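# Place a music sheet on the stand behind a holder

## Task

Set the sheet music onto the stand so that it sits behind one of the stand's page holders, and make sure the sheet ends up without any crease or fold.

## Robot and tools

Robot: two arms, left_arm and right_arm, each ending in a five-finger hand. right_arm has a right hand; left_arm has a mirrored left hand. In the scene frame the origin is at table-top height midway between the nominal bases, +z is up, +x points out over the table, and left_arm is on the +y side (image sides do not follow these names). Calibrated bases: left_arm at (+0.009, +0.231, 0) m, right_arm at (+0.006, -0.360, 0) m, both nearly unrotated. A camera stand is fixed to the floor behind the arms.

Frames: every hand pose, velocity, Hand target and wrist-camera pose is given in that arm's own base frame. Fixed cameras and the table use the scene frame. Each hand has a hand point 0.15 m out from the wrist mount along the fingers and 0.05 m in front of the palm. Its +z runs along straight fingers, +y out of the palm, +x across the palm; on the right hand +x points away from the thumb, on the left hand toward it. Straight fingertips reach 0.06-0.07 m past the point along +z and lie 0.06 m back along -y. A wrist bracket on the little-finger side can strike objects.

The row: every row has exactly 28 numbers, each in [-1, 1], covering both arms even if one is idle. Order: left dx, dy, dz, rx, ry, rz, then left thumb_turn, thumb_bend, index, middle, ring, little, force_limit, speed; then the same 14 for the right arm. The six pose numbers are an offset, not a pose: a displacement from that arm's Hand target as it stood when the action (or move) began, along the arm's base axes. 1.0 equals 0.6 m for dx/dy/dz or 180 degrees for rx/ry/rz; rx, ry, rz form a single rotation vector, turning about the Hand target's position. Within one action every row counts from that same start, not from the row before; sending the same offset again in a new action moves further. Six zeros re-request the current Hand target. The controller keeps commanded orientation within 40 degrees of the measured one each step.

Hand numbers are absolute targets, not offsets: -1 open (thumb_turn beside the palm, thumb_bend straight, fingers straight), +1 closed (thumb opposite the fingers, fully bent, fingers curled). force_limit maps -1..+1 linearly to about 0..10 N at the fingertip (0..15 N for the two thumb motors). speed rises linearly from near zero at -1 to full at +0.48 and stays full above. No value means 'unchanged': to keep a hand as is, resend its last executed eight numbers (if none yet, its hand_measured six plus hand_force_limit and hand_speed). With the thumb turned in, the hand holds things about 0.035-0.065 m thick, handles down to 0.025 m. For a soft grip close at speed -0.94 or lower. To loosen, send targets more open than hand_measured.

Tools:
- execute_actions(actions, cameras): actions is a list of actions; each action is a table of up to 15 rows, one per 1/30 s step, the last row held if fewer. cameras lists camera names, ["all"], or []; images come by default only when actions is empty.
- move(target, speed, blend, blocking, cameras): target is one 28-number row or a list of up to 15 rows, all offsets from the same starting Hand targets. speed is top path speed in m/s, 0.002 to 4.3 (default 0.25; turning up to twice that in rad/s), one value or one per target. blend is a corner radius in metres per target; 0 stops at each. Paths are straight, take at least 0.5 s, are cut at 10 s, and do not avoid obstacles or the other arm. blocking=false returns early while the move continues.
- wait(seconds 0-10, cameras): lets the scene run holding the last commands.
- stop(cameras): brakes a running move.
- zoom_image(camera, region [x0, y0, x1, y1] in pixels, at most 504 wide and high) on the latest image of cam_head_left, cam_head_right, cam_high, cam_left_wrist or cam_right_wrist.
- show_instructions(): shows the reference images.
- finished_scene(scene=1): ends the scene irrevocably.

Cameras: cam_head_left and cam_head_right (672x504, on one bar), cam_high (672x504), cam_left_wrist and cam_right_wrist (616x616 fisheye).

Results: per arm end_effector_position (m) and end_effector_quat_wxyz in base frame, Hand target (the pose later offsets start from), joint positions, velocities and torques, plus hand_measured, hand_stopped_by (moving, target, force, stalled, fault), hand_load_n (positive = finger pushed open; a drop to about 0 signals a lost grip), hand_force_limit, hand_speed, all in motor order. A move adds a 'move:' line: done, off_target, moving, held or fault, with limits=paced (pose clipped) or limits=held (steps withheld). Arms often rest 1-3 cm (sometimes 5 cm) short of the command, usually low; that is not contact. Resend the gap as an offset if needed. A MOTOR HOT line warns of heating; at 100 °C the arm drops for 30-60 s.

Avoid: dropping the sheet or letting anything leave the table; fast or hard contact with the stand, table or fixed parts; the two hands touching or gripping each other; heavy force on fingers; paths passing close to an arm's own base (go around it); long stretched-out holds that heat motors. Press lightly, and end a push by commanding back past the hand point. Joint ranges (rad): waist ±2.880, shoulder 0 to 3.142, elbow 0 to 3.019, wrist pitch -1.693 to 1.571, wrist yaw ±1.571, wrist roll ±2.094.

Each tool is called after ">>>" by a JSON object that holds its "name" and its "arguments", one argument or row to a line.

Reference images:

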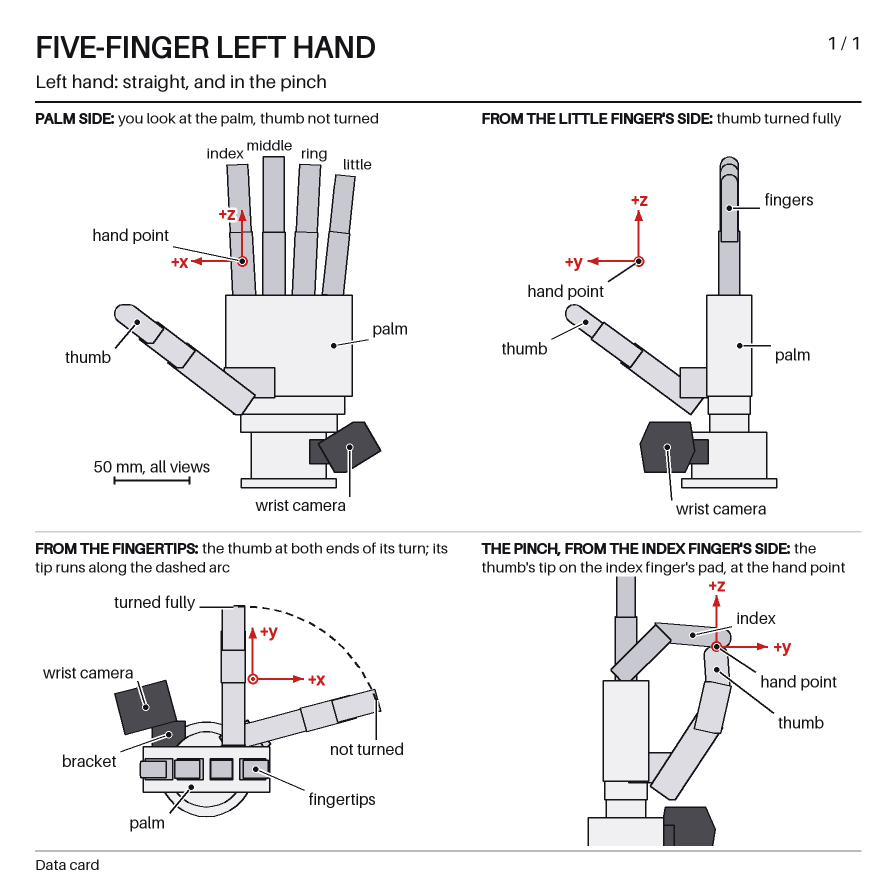

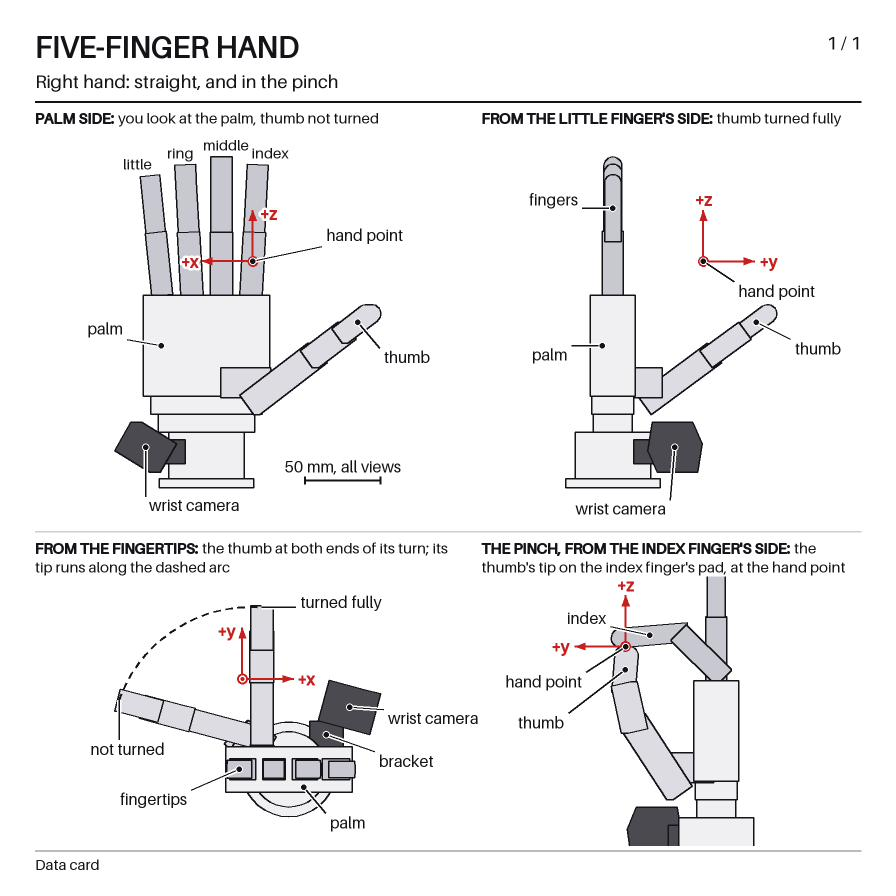

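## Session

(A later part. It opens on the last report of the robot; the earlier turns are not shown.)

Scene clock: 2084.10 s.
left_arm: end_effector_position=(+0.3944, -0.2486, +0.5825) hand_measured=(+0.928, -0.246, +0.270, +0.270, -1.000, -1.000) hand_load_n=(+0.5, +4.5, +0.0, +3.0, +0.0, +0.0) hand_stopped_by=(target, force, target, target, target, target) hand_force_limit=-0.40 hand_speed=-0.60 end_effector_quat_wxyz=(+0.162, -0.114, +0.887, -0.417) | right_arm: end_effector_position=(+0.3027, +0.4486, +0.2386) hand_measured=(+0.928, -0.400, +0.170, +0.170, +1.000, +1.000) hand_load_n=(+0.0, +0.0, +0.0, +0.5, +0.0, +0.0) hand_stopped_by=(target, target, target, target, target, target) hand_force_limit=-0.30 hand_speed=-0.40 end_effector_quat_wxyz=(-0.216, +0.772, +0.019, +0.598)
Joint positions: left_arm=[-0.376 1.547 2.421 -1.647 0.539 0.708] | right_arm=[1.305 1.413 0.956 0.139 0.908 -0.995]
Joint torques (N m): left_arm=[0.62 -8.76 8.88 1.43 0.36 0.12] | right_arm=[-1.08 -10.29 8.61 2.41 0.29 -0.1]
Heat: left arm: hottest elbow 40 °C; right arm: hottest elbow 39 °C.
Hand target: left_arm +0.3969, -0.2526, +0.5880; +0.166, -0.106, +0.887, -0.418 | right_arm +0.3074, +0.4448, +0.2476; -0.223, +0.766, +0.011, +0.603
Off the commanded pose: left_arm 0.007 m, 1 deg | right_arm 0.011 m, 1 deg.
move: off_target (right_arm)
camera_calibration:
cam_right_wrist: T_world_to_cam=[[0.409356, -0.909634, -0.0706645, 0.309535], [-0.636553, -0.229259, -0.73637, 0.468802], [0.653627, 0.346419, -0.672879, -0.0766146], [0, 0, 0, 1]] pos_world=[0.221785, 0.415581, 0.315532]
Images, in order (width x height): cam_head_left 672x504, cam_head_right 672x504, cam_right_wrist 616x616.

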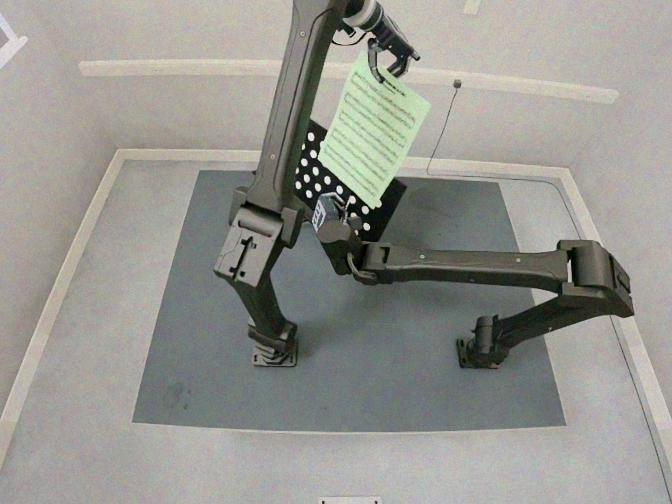

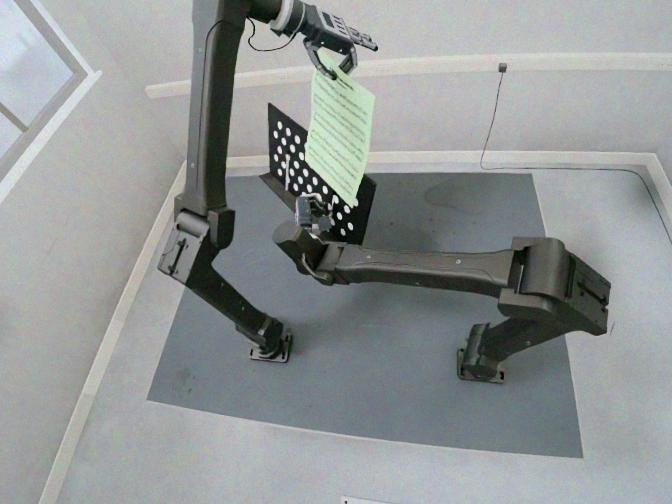

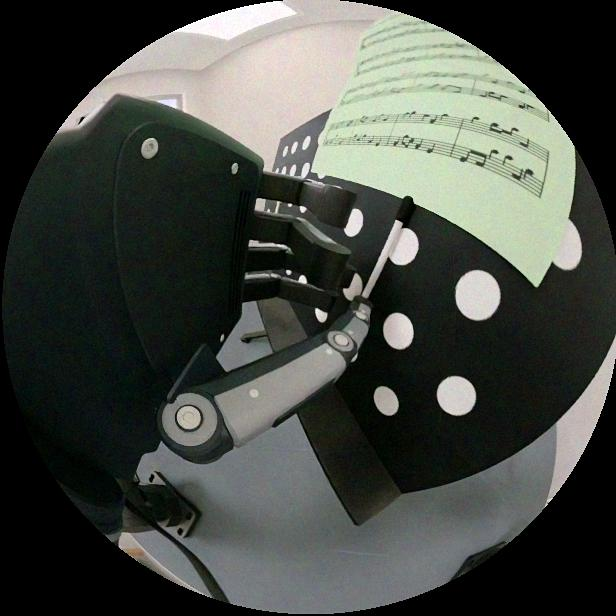

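>>> {"name": "move", "arguments": {
  "target": [0.0,0.0,0,0,0,0,0.928,-0.1,0.27,0.27,-1,-1,-0.4,-0.6,0.015,-0.010,0.0,0,0,0,0.928,-0.38,0.2,0.2,1,1,-0.3,-0.4],
  "speed": 0.05,
  "cameras": ["cam_head_left","cam_head_right","cam_right_wrist"]
}}

>>> {"name": "zoom_image", "arguments": {
  "camera": "cam_head_left",
  "region": [310, 180, 370, 240]
}}

>>> {"name": "zoom_image", "arguments": {
  "camera": "cam_head_right",
  "region": [300, 180, 360, 240]
}}

>>> {"name": "zoom_image", "arguments": {
  "camera": "cam_right_wrist",
  "region": [310, 200, 430, 350]
}}

Scene clock: 2097.17 s.
left_arm: end_effector_position=(+0.3944, -0.2486, +0.5825) hand_measured=(+0.928, -0.246, +0.270, +0.270, -1.000, -1.000) hand_load_n=(+0.5, +4.0, +0.0, +3.5, +0.0, +0.0) hand_stopped_by=(target, force, target, target, target, target) hand_force_limit=-0.40 hand_speed=-0.60 end_effector_quat_wxyz=(+0.162, -0.114, +0.887, -0.417) | right_arm: end_effector_position=(+0.3047, +0.4482, +0.2395) hand_measured=(+0.928, -0.380, +0.200, +0.200, +1.000, +1.000) hand_load_n=(+0.5, +0.0, +0.0, +0.0, +0.0, +0.0) hand_stopped_by=(target, target, target, target, target, target) hand_force_limit=-0.30 hand_speed=-0.40 end_effector_quat_wxyz=(-0.224, +0.772, +0.023, +0.595)
Joint positions: left_arm=[-0.376 1.547 2.421 -1.647 0.539 0.708] | right_arm=[1.297 1.403 0.947 0.149 0.883 -0.999]
Joint torques (N m): left_arm=[0.62 -8.76 8.87 1.44 0.35 0.12] | right_arm=[-2.02 -10.17 8.57 2.29 0.4 -0.16]
Heat: left arm: hottest elbow 40 °C; right arm: hottest elbow 39 °C.
Hand target: left_arm +0.3969, -0.2526, +0.5880; +0.166, -0.106, +0.887, -0.418 | right_arm +0.3165, +0.4388, +0.2476; -0.223, +0.766, +0.011, +0.603
Off the commanded pose: left_arm 0.007 m, 1 deg | right_arm 0.017 m, 2 deg.
move: off_target (right_arm)
camera_calibration:
cam_right_wrist: T_world_to_cam=[[0.424073, -0.902094, -0.0799305, 0.302676], [-0.634729, -0.233107, -0.736736, 0.471896], [0.645973, 0.363164, -0.671439, -0.0826936], [0, 0, 0, 1]] pos_world=[0.224587, 0.413076, 0.316332]
Images, in order (width x height): cam_head_left 672x504, cam_head_right 672x504, cam_right_wrist 616x616.

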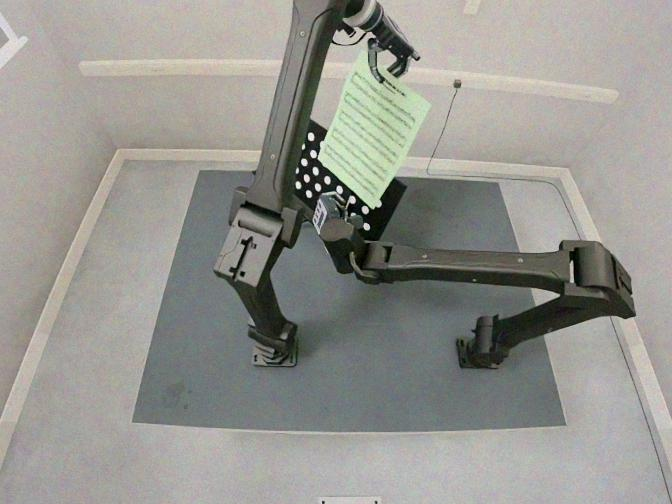

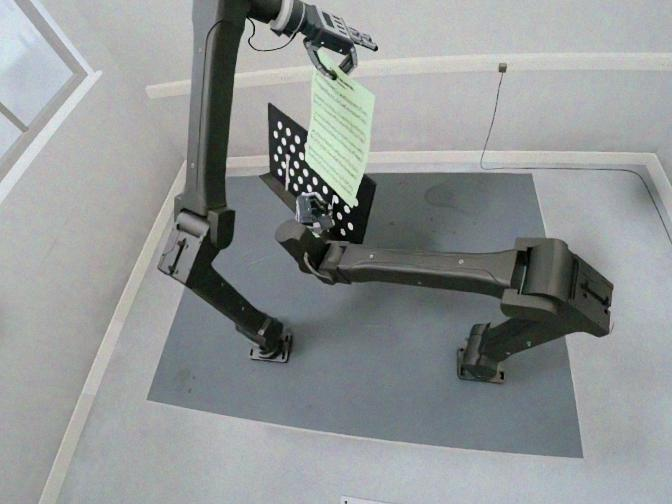

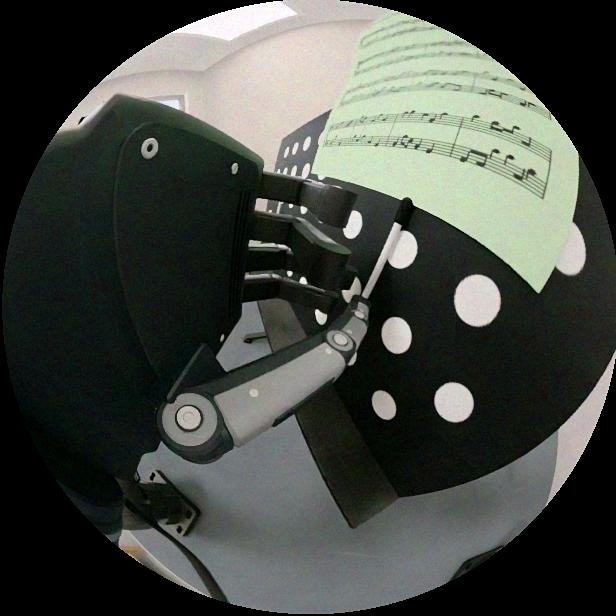

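Scaled by 8.400 from the camera's 672x504 image, which has a finer 960x720 frame.

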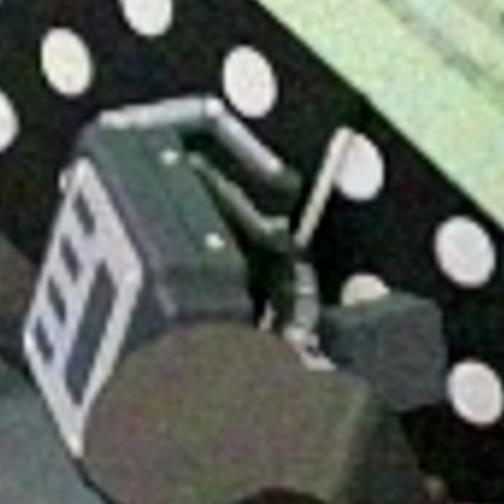

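Scaled by 8.400 from the camera's 672x504 image, which has a finer 960x720 frame.

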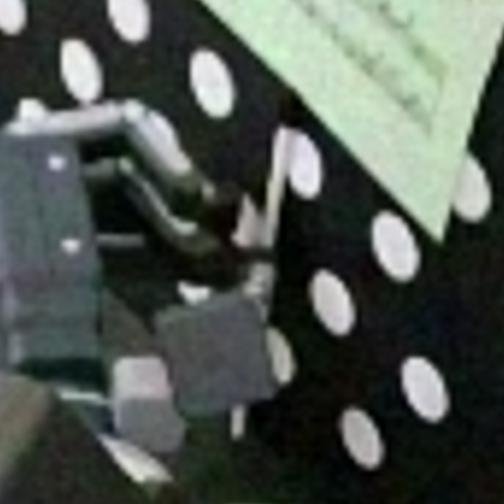

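Scaled by 3.360 from the camera's 616x616 image, which has a finer 880x880 frame.

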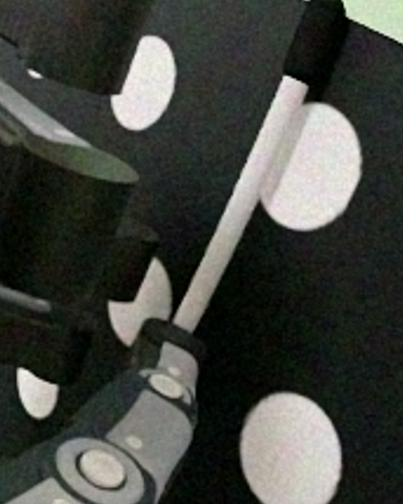

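>>> {"name": "move", "arguments": {
  "target": [
    [0.0,0.0,0,0,0,0,0.928,-0.1,0.27,0.27,-1,-1,-0.4,-0.6,-0.0355,0.0122,0.0035,0,0,0,0.928,-0.42,0.15,0.15,1,1,-0.3,-0.4],
    [0.0,0.0,0,0,0,0,0.928,-0.1,0.27,0.27,-1,-1,-0.4,-0.6,-0.0195,-0.003,-0.005,0,0,0,0.928,-0.42,0.15,0.15,1,1,-0.3,-0.4]
  ],
  "speed": 0.05,
  "cameras": ["cam_head_left","cam_head_right","cam_right_wrist"]
}}

>>> {"name": "zoom_image", "arguments": {
  "camera": "cam_head_left",
  "region": [310, 180, 370, 240]
}}

>>> {"name": "zoom_image", "arguments": {
  "camera": "cam_head_right",
  "region": [300, 180, 360, 240]
}}

>>> {"name": "zoom_image", "arguments": {
  "camera": "cam_right_wrist",
  "region": [310, 200, 430, 350]
}}

Scene clock: 2114.63 s.
left_arm: end_effector_position=(+0.3944, -0.2486, +0.5825) hand_measured=(+0.928, -0.246, +0.270, +0.270, -1.000, -1.000) hand_load_n=(+0.5, +4.5, +0.0, +3.5, +0.0, +0.0) hand_stopped_by=(target, force, target, target, target, target) hand_force_limit=-0.40 hand_speed=-0.60 end_effector_quat_wxyz=(+0.162, -0.114, +0.887, -0.417) | right_arm: end_effector_position=(+0.3000, +0.4408, +0.2361) hand_measured=(+0.928, -0.420, +0.150, +0.150, +1.000, +1.000) hand_load_n=(+0.0, +0.0, +0.5, +0.0, +0.0, +0.0) hand_stopped_by=(target, target, target, target, target, target) hand_force_limit=-0.30 hand_speed=-0.40 end_effector_quat_wxyz=(-0.215, +0.772, +0.021, +0.598)
Joint positions: left_arm=[-0.376 1.547 2.421 -1.647 0.539 0.708] | right_arm=[1.307 1.395 0.929 0.149 0.909 -0.999]
Joint torques (N m): left_arm=[0.62 -8.76 8.87 1.43 0.35 0.12] | right_arm=[-1.08 -10.11 8.65 2.18 0.31 -0.05]
Heat: left arm: hottest elbow 40 °C; right arm: hottest elbow 39 °C.
Hand target: left_arm +0.3969, -0.2526, +0.5880; +0.166, -0.106, +0.887, -0.418 | right_arm +0.3048, +0.4370, +0.2445; -0.223, +0.766, +0.011, +0.603
Off the commanded pose: left_arm 0.007 m, 1 deg | right_arm 0.010 m, 2 deg.
move: done
camera_calibration:
cam_right_wrist: T_world_to_cam=[[0.411051, -0.90913, -0.0672299, 0.301748], [-0.634437, -0.232334, -0.737232, 0.464377], [0.65462, 0.345693, -0.672286, -0.0739395], [0, 0, 0, 1]] pos_world=[0.218986, 0.407779, 0.312932]
Images, in order (width x height): cam_head_left 672x504, cam_head_right 672x504, cam_right_wrist 616x616.

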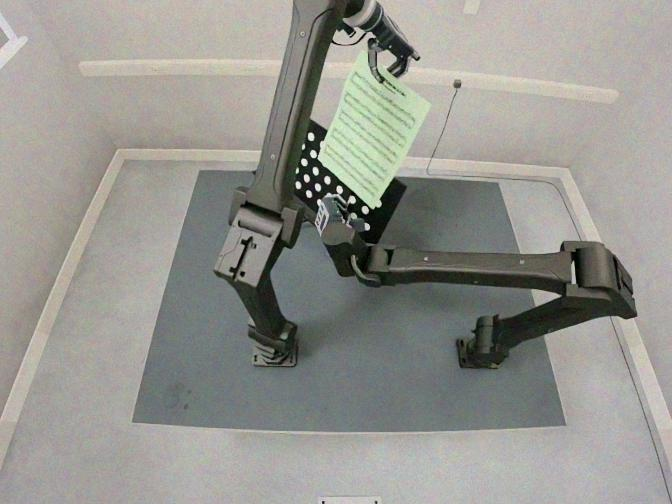

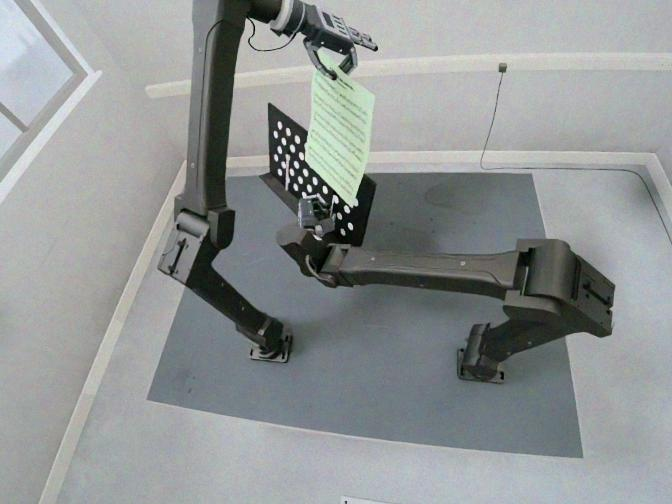

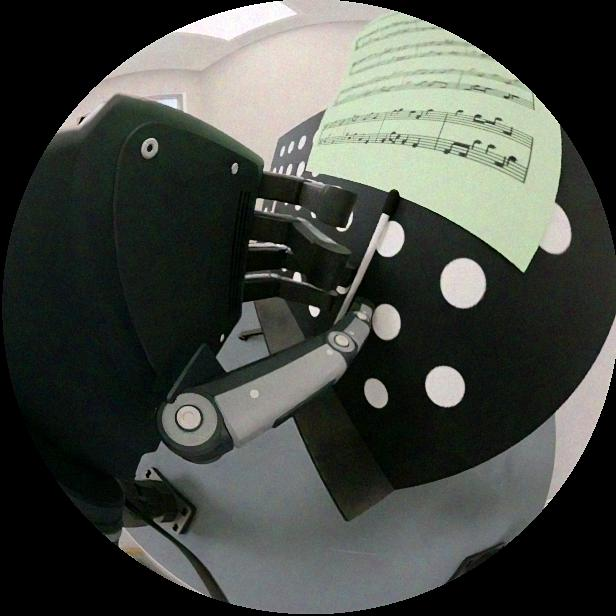

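Scaled by 8.400 from the camera's 672x504 image, which has a finer 960x720 frame.

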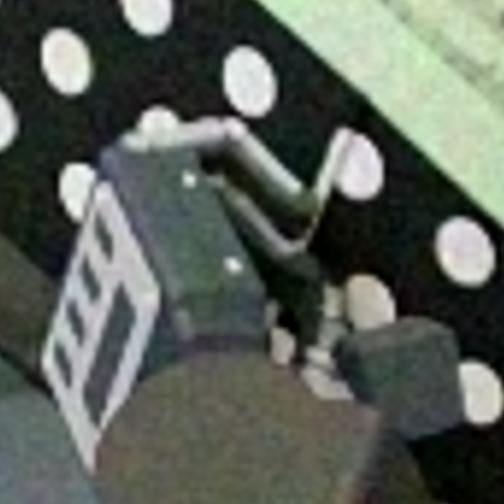

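Scaled by 8.400 from the camera's 672x504 image, which has a finer 960x720 frame.

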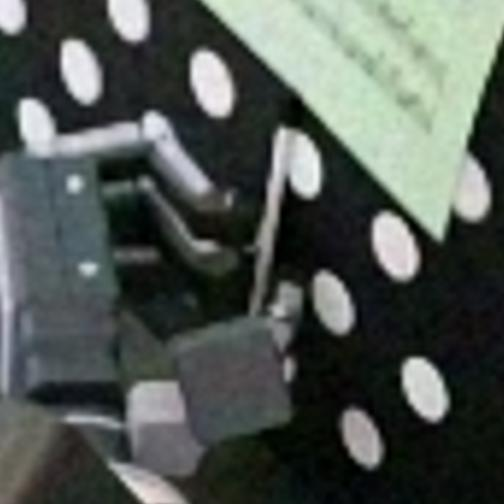

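Scaled by 3.360 from the camera's 616x616 image, which has a finer 880x880 frame.

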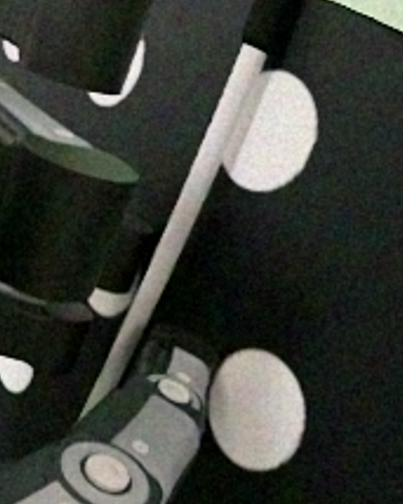

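>>> {"name": "move", "arguments": {
  "target": [0.0,0.0,0,0,0,0,0.928,-0.1,0.27,0.27,-1,-1,-0.4,-0.6,0,0,0,0,0,0,0.928,-0.15,0.3,0.3,1,1,-0.2,-0.6],
  "speed": 0.04,
  "cameras": ["cam_head_left","cam_head_right","cam_right_wrist"]
}}

>>> {"name": "zoom_image", "arguments": {
  "camera": "cam_head_right",
  "region": [300, 180, 360, 240]
}}

>>> {"name": "zoom_image", "arguments": {
  "camera": "cam_right_wrist",
  "region": [310, 200, 430, 350]
}}

Scene clock: 2125.73 s.
left_arm: end_effector_position=(+0.3944, -0.2486, +0.5825) hand_measured=(+0.928, -0.246, +0.270, +0.270, -1.000, -1.000) hand_load_n=(+1.0, +4.5, +0.0, +3.5, +0.0, +0.0) hand_stopped_by=(target, force, target, target, target, target) hand_force_limit=-0.40 hand_speed=-0.60 end_effector_quat_wxyz=(+0.162, -0.114, +0.887, -0.417) | right_arm: end_effector_position=(+0.2998, +0.4429, +0.2365) hand_measured=(+0.928, -0.294, +0.300, +0.300, +1.000, +1.000) hand_load_n=(+1.0, +7.0, +0.0, +2.0, +0.0, +0.0) hand_stopped_by=(target, force, target, target, target, target) hand_force_limit=-0.20 hand_speed=-0.60 end_effector_quat_wxyz=(-0.220, +0.771, +0.023, +0.597)
Joint positions: left_arm=[-0.376 1.547 2.421 -1.647 0.539 0.708] | right_arm=[1.306 1.394 0.929 0.153 0.899 -0.999]
Joint torques (N m): left_arm=[0.67 -8.76 8.88 1.43 0.36 0.12] | right_arm=[-1.14 -10.05 8.61 2 0.7 -0.06]
Heat: left arm: hottest elbow 40 °C; right arm: hottest elbow 39 °C.
Hand target: left_arm +0.3969, -0.2526, +0.5880; +0.166, -0.106, +0.887, -0.418 | right_arm +0.3047, +0.4370, +0.2445; -0.223, +0.766, +0.011, +0.603
Off the commanded pose: left_arm 0.007 m, 1 deg | right_arm 0.011 m, 2 deg.
move: off_target (right_arm)
camera_calibration:
cam_right_wrist: T_world_to_cam=[[0.419419, -0.904847, -0.0730711, 0.300844], [-0.633631, -0.234159, -0.737348, 0.465637], [0.650077, 0.355558, -0.671549, -0.0774145], [0, 0, 0, 1]] pos_world=[0.219187, 0.408776, 0.313331]
Images, in order (width x height): cam_head_left 672x504, cam_head_right 672x504, cam_right_wrist 616x616.

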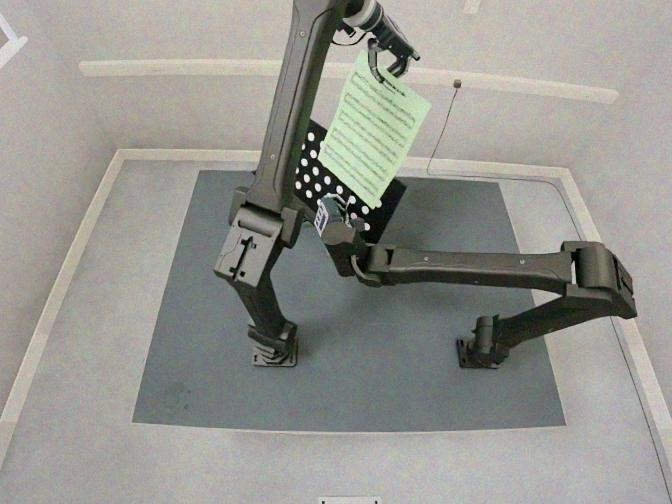

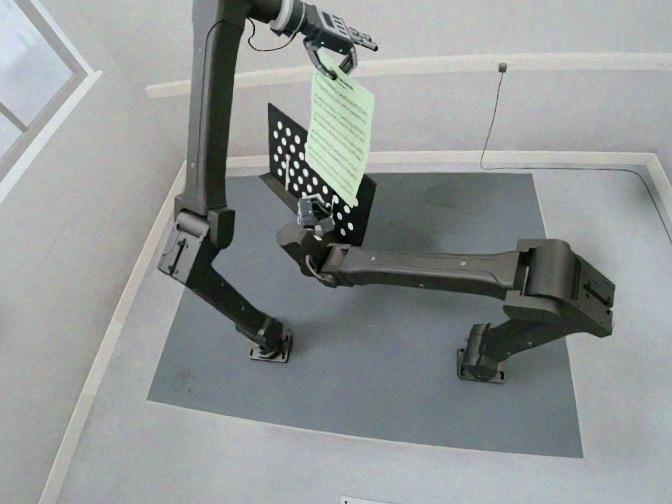

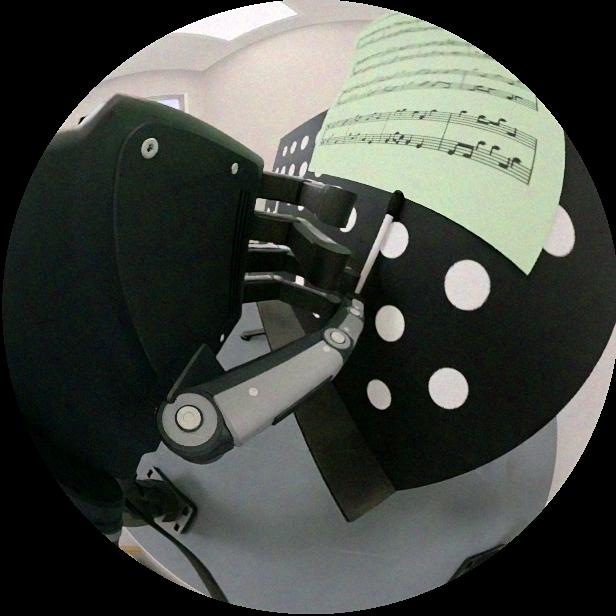

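Scaled by 8.400 from the camera's 672x504 image, which has a finer 960x720 frame.

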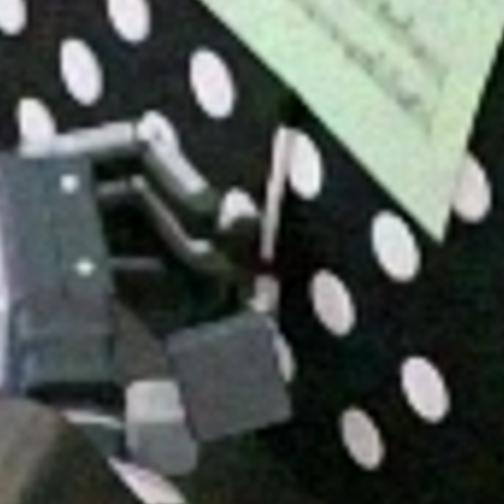

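Scaled by 3.360 from the camera's 616x616 image, which has a finer 880x880 frame.

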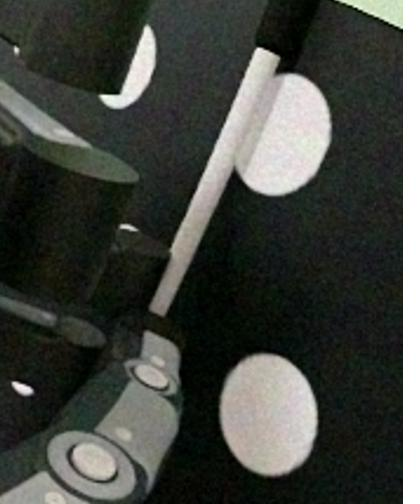

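>>> {"name": "move", "arguments": {
  "target": [
    [0.0,0.0,0,0,0,0,0.928,-0.1,0.27,0.27,-1,-1,-0.4,-0.6,0,0,0,0,0,0,0.928,-0.42,0.15,0.15,1,1,-0.3,-0.4],
    [0.0,0.0,0,0,0,0,0.928,-0.1,0.27,0.27,-1,-1,-0.4,-0.6,0.012,-0.013,-0.009,0,0,0,0.928,-0.42,0.15,0.15,1,1,-0.3,-0.4]
  ],
  "speed": 0.05,
  "cameras": ["cam_head_left","cam_head_right","cam_right_wrist"]
}}

>>> {"name": "zoom_image", "arguments": {
  "camera": "cam_head_right",
  "region": [300, 180, 360, 240]
}}

>>> {"name": "zoom_image", "arguments": {
  "camera": "cam_right_wrist",
  "region": [310, 200, 430, 350]
}}

Scene clock: 2149.43 s.
left_arm: end_effector_position=(+0.3944, -0.2486, +0.5825) hand_measured=(+0.928, -0.246, +0.270, +0.270, -1.000, -1.000) hand_load_n=(+0.5, +4.5, +0.0, +3.5, +0.0, +0.0) hand_stopped_by=(target, force, target, target, target, target) hand_force_limit=-0.40 hand_speed=-0.60 end_effector_quat_wxyz=(+0.162, -0.114, +0.887, -0.417) | right_arm: end_effector_position=(+0.3010, +0.4408, +0.2369) hand_measured=(+0.928, -0.420, +0.150, +0.150, +1.000, +1.000) hand_load_n=(+0.0, +0.0, +0.0, -0.5, +0.0, +0.0) hand_stopped_by=(target, target, target, target, target, target) hand_force_limit=-0.30 hand_speed=-0.40 end_effector_quat_wxyz=(-0.229, +0.769, +0.023, +0.596)
Joint positions: left_arm=[-0.376 1.547 2.421 -1.647 0.539 0.708] | right_arm=[1.3 1.383 0.913 0.177 0.883 -1.004]
Joint torques (N m): left_arm=[0.62 -8.76 8.88 1.43 0.35 0.12] | right_arm=[-2.32 -9.52 7.98 2.1 0.53 -0.09]
Heat: left arm: hottest elbow 40 °C; right arm: hottest elbow 39 °C.
Hand target: left_arm +0.3969, -0.2526, +0.5880; +0.166, -0.106, +0.887, -0.418 | right_arm +0.3121, +0.4292, +0.2392; -0.223, +0.766, +0.011, +0.603
Off the commanded pose: left_arm 0.007 m, 1 deg | right_arm 0.016 m, 2 deg.
move: off_target (right_arm)
camera_calibration:
cam_right_wrist: T_world_to_cam=[[0.428736, -0.899371, -0.0855387, 0.296155], [-0.629656, -0.229573, -0.742179, 0.464121], [0.647857, 0.372059, -0.664721, -0.0853993], [0, 0, 0, 1]] pos_world=[0.220591, 0.404677, 0.313027]
Images, in order (width x height): cam_head_left 672x504, cam_head_right 672x504, cam_right_wrist 616x616.

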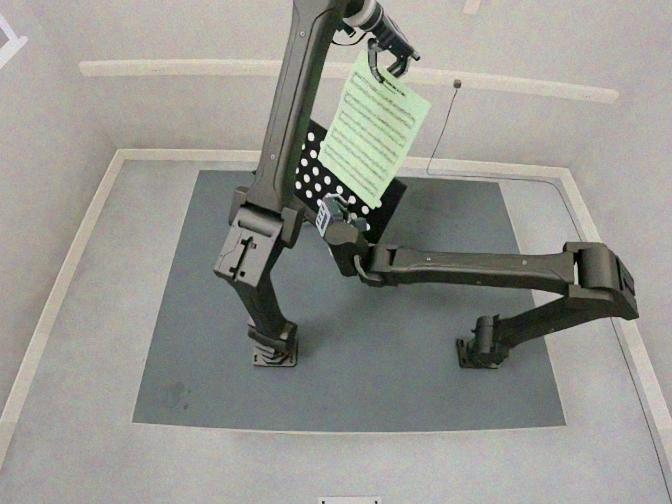

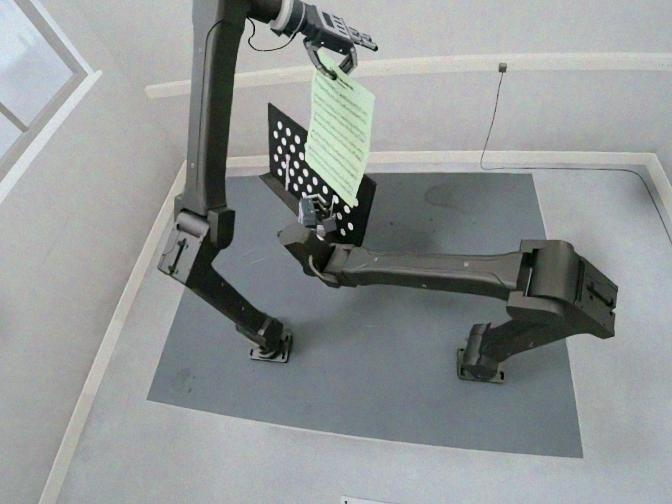

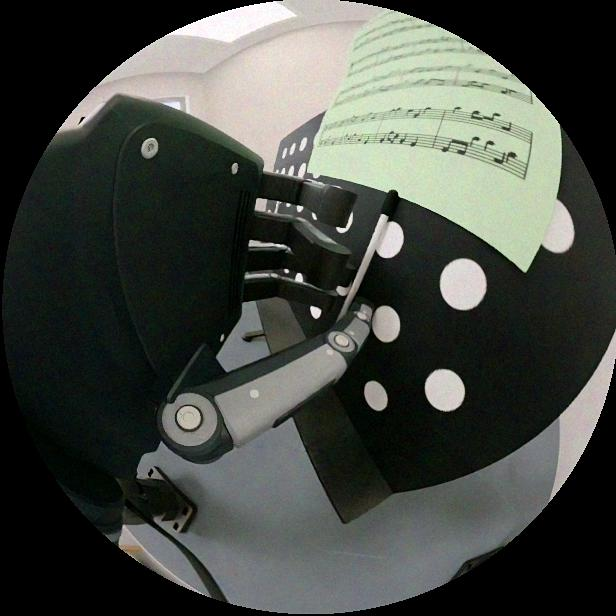

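Scaled by 8.400 from the camera's 672x504 image, which has a finer 960x720 frame.

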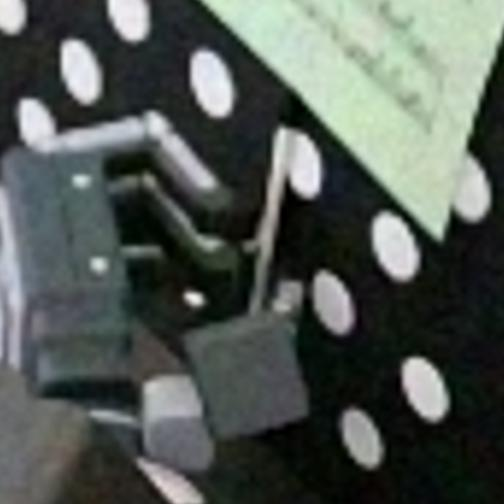

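Scaled by 3.360 from the camera's 616x616 image, which has a finer 880x880 frame.

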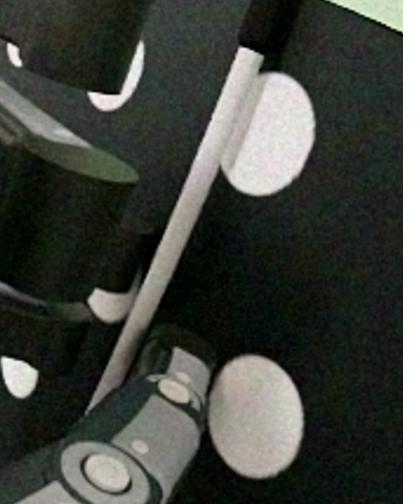

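>>> {"name": "move", "arguments": {
  "target": [0.0,0.0,0,0,0,0,0.928,-0.1,0.27,0.27,-1,-1,-0.4,-0.6,-0.039,0.0245,0.015,-0.0256,-0.052,0.041,0.928,-0.34,0.05,0.05,1,1,-0.3,-0.4],
  "speed": 0.05,
  "cameras": ["cam_head_left","cam_head_right","cam_right_wrist"]
}}

>>> {"name": "zoom_image", "arguments": {
  "camera": "cam_head_left",
  "region": [310, 180, 370, 240]
}}

>>> {"name": "zoom_image", "arguments": {
  "camera": "cam_head_right",
  "region": [300, 180, 360, 240]
}}

>>> {"name": "zoom_image", "arguments": {
  "camera": "cam_right_wrist",
  "region": [300, 200, 440, 350]
}}

Scene clock: 2183.13 s.
left_arm: end_effector_position=(+0.3944, -0.2486, +0.5825) hand_measured=(+0.928, -0.246, +0.270, +0.270, -1.000, -1.000) hand_load_n=(+0.5, +4.5, +0.0, +3.5, +0.0, +0.0) hand_stopped_by=(target, force, target, target, target, target) hand_force_limit=-0.40 hand_speed=-0.60 end_effector_quat_wxyz=(+0.162, -0.114, +0.887, -0.417) | right_arm: end_effector_position=(+0.2930, +0.4401, +0.2485) hand_measured=(+0.928, -0.340, +0.050, +0.050, +1.000, +1.000) hand_load_n=(+0.5, +0.0, +0.0, +0.0, +0.0, -0.5) hand_stopped_by=(target, target, target, target, target, target) hand_force_limit=-0.30 hand_speed=-0.40 end_effector_quat_wxyz=(-0.223, +0.724, +0.099, +0.645)
Joint positions: left_arm=[-0.376 1.547 2.421 -1.647 0.539 0.708] | right_arm=[1.331 1.379 0.816 0.46 0.86 -1.295]
Joint torques (N m): left_arm=[0.62 -8.76 8.9 1.44 0.35 0.12] | right_arm=[0.5 -7.77 8.21 2.3 0.14 -0.1]
Heat: left arm: hottest elbow 40 °C; right arm: hottest elbow 39 °C.
Hand target: left_arm +0.3969, -0.2526, +0.5880; +0.166, -0.106, +0.887, -0.418 | right_arm +0.2886, +0.4440, +0.2483; -0.228, +0.720, +0.103, +0.647
Off the commanded pose: left_arm 0.007 m, 1 deg | right_arm 0.006 m, 1 deg.
move: done
camera_calibration:
cam_right_wrist: T_world_to_cam=[[0.509427, -0.858423, 0.0599461, 0.222124], [-0.475898, -0.339089, -0.811504, 0.487872], [0.716941, 0.384874, -0.581264, -0.118946], [0, 0, 0, 1]] pos_world=[0.204299, 0.401888, 0.313456]
Images, in order (width x height): cam_head_left 672x504, cam_head_right 672x504, cam_right_wrist 616x616.

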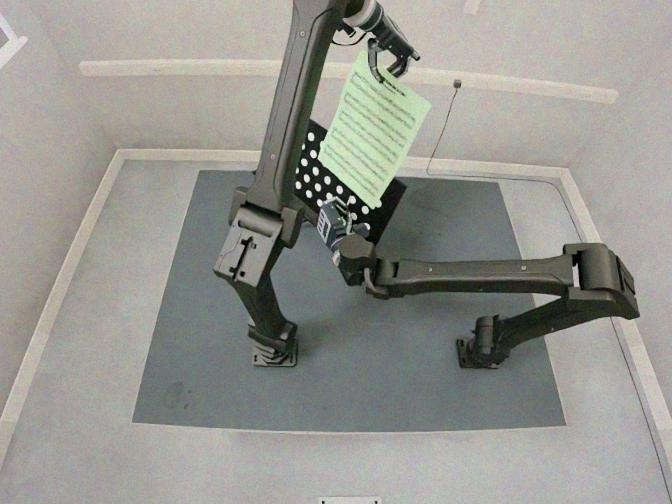

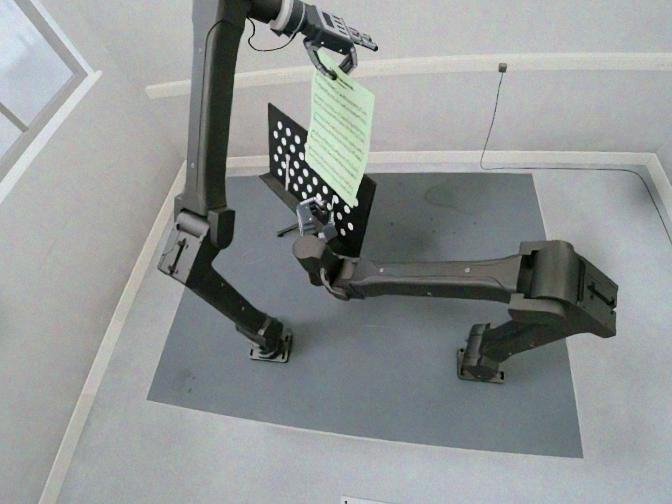

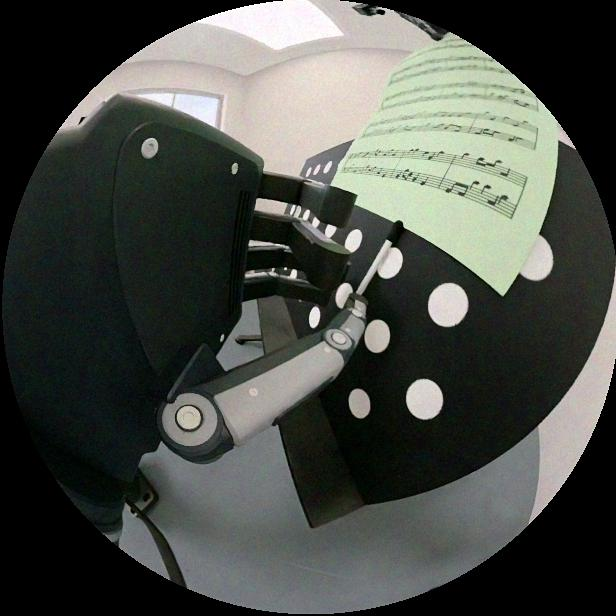

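Scaled by 8.400 from the camera's 672x504 image, which has a finer 960x720 frame.

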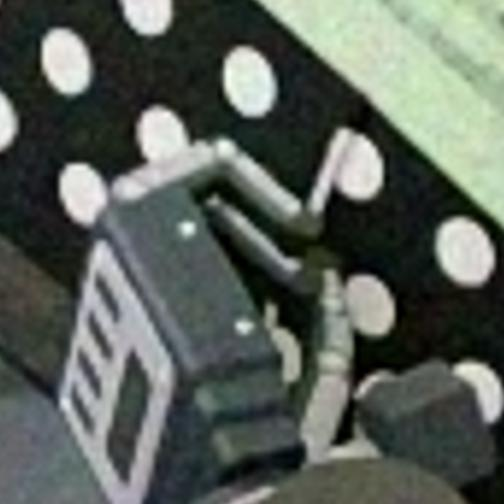

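Scaled by 8.400 from the camera's 672x504 image, which has a finer 960x720 frame.

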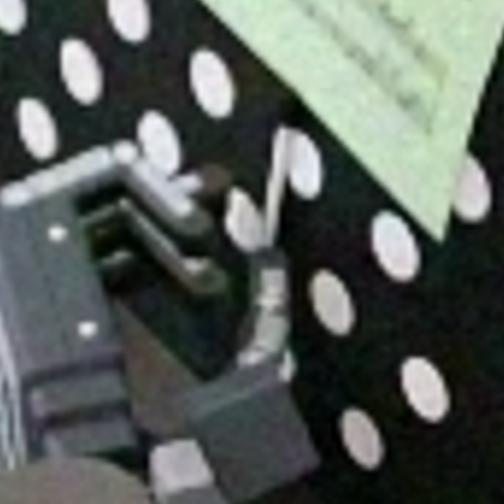

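Scaled by 3.360 from the camera's 616x616 image, which has a finer 880x880 frame.

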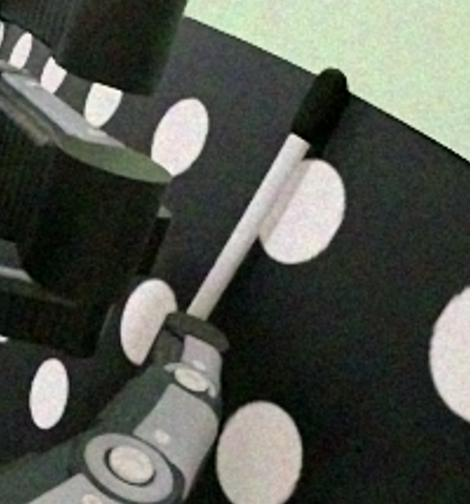

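>>> {"name": "move", "arguments": {
  "target": [0.0,0.0,0,0,0,0,0.928,-0.1,0.27,0.27,-1,-1,-0.4,-0.6,0.0227,0.0018,-0.008,0,0,0,0.928,-0.34,0.05,0.05,1,1,-0.3,-0.4],
  "speed": 0.05,
  "cameras": ["cam_head_left","cam_head_right","cam_right_wrist"]
}}

>>> {"name": "zoom_image", "arguments": {
  "camera": "cam_head_left",
  "region": [310, 180, 370, 240]
}}

>>> {"name": "zoom_image", "arguments": {
  "camera": "cam_head_right",
  "region": [300, 180, 360, 240]
}}

>>> {"name": "zoom_image", "arguments": {
  "camera": "cam_right_wrist",
  "region": [300, 200, 440, 350]
}}

Scene clock: 2222.37 s.
left_arm: end_effector_position=(+0.3944, -0.2486, +0.5825) hand_measured=(+0.928, -0.246, +0.270, +0.270, -1.000, -1.000) hand_load_n=(+0.5, +4.5, +0.0, +3.5, +0.0, +0.0) hand_stopped_by=(target, force, target, target, target, target) hand_force_limit=-0.40 hand_speed=-0.60 end_effector_quat_wxyz=(+0.162, -0.114, +0.887, -0.417) | right_arm: end_effector_position=(+0.2970, +0.4459, +0.2425) hand_measured=(+0.928, -0.340, +0.050, +0.050, +1.000, +1.000) hand_load_n=(+0.0, +0.0, +0.0, +0.0, +0.0, +0.0) hand_stopped_by=(target, target, target, target, target, target) hand_force_limit=-0.30 hand_speed=-0.40 end_effector_quat_wxyz=(-0.229, +0.723, +0.107, +0.643)
Joint positions: left_arm=[-0.376 1.547 2.421 -1.647 0.539 0.708] | right_arm=[1.32 1.397 0.816 0.479 0.829 -1.3]
Joint torques (N m): left_arm=[0.62 -8.76 8.87 1.43 0.36 0.12] | right_arm=[-1.03 -7.82 8.49 2.35 0.16 -0.09]
Heat: left arm: hottest elbow 40 °C; right arm: hottest elbow 39 °C.
Hand target: left_arm +0.3969, -0.2526, +0.5880; +0.166, -0.106, +0.887, -0.418 | right_arm +0.3022, +0.4450, +0.2432; -0.228, +0.721, +0.103, +0.647
Off the commanded pose: left_arm 0.007 m, 1 deg | right_arm 0.005 m, 1 deg.
move: done
camera_calibration:
cam_right_wrist: T_world_to_cam=[[0.527179, -0.847505, 0.0617865, 0.214816], [-0.469357, -0.351026, -0.810238, 0.490009], [0.708369, 0.39814, -0.582836, -0.130387], [0, 0, 0, 1]] pos_world=[0.209105, 0.405976, 0.307757]
Images, in order (width x height): cam_head_left 672x504, cam_head_right 672x504, cam_right_wrist 616x616.

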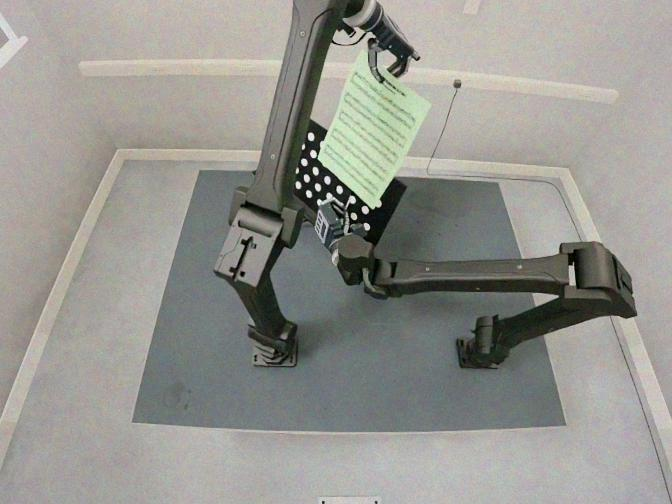

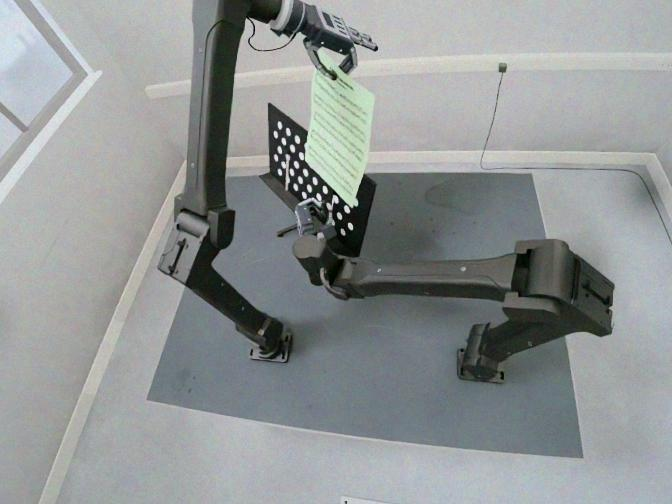

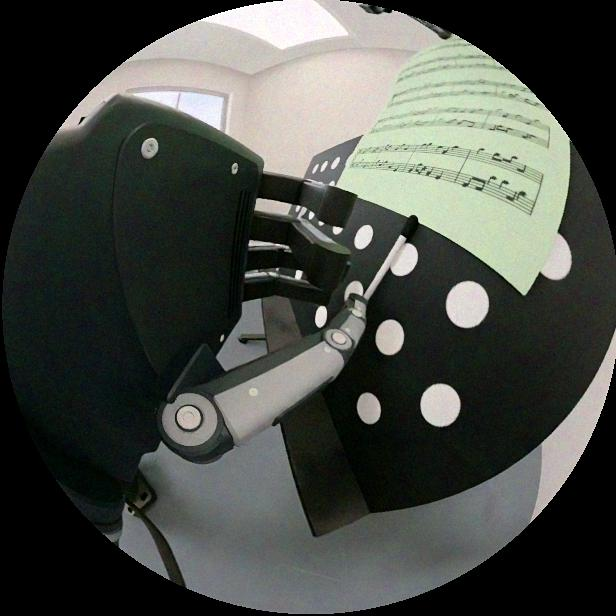

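Scaled by 8.400 from the camera's 672x504 image, which has a finer 960x720 frame.

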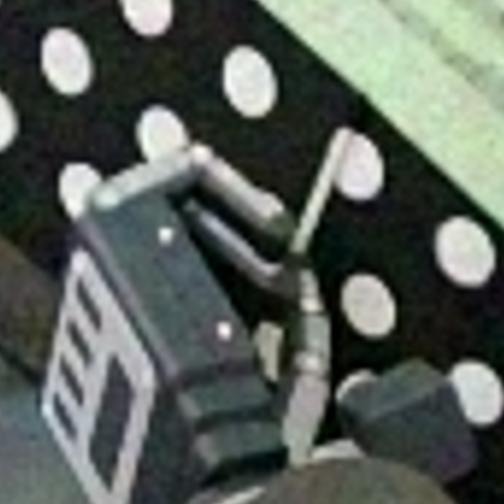

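Scaled by 8.400 from the camera's 672x504 image, which has a finer 960x720 frame.

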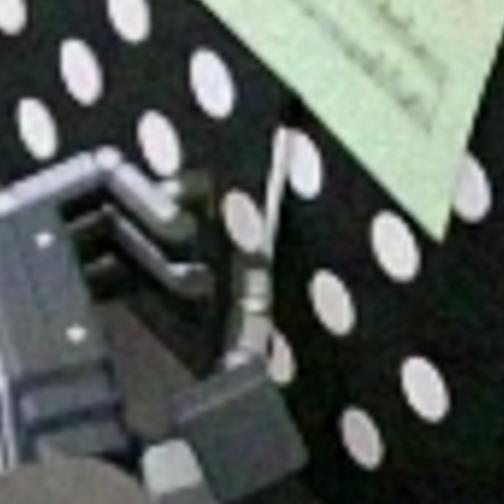

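Scaled by 3.360 from the camera's 616x616 image, which has a finer 880x880 frame.

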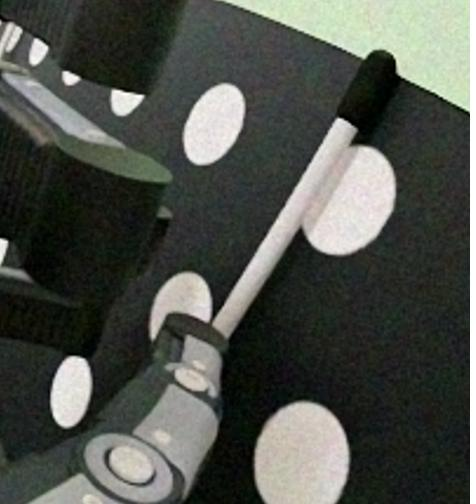

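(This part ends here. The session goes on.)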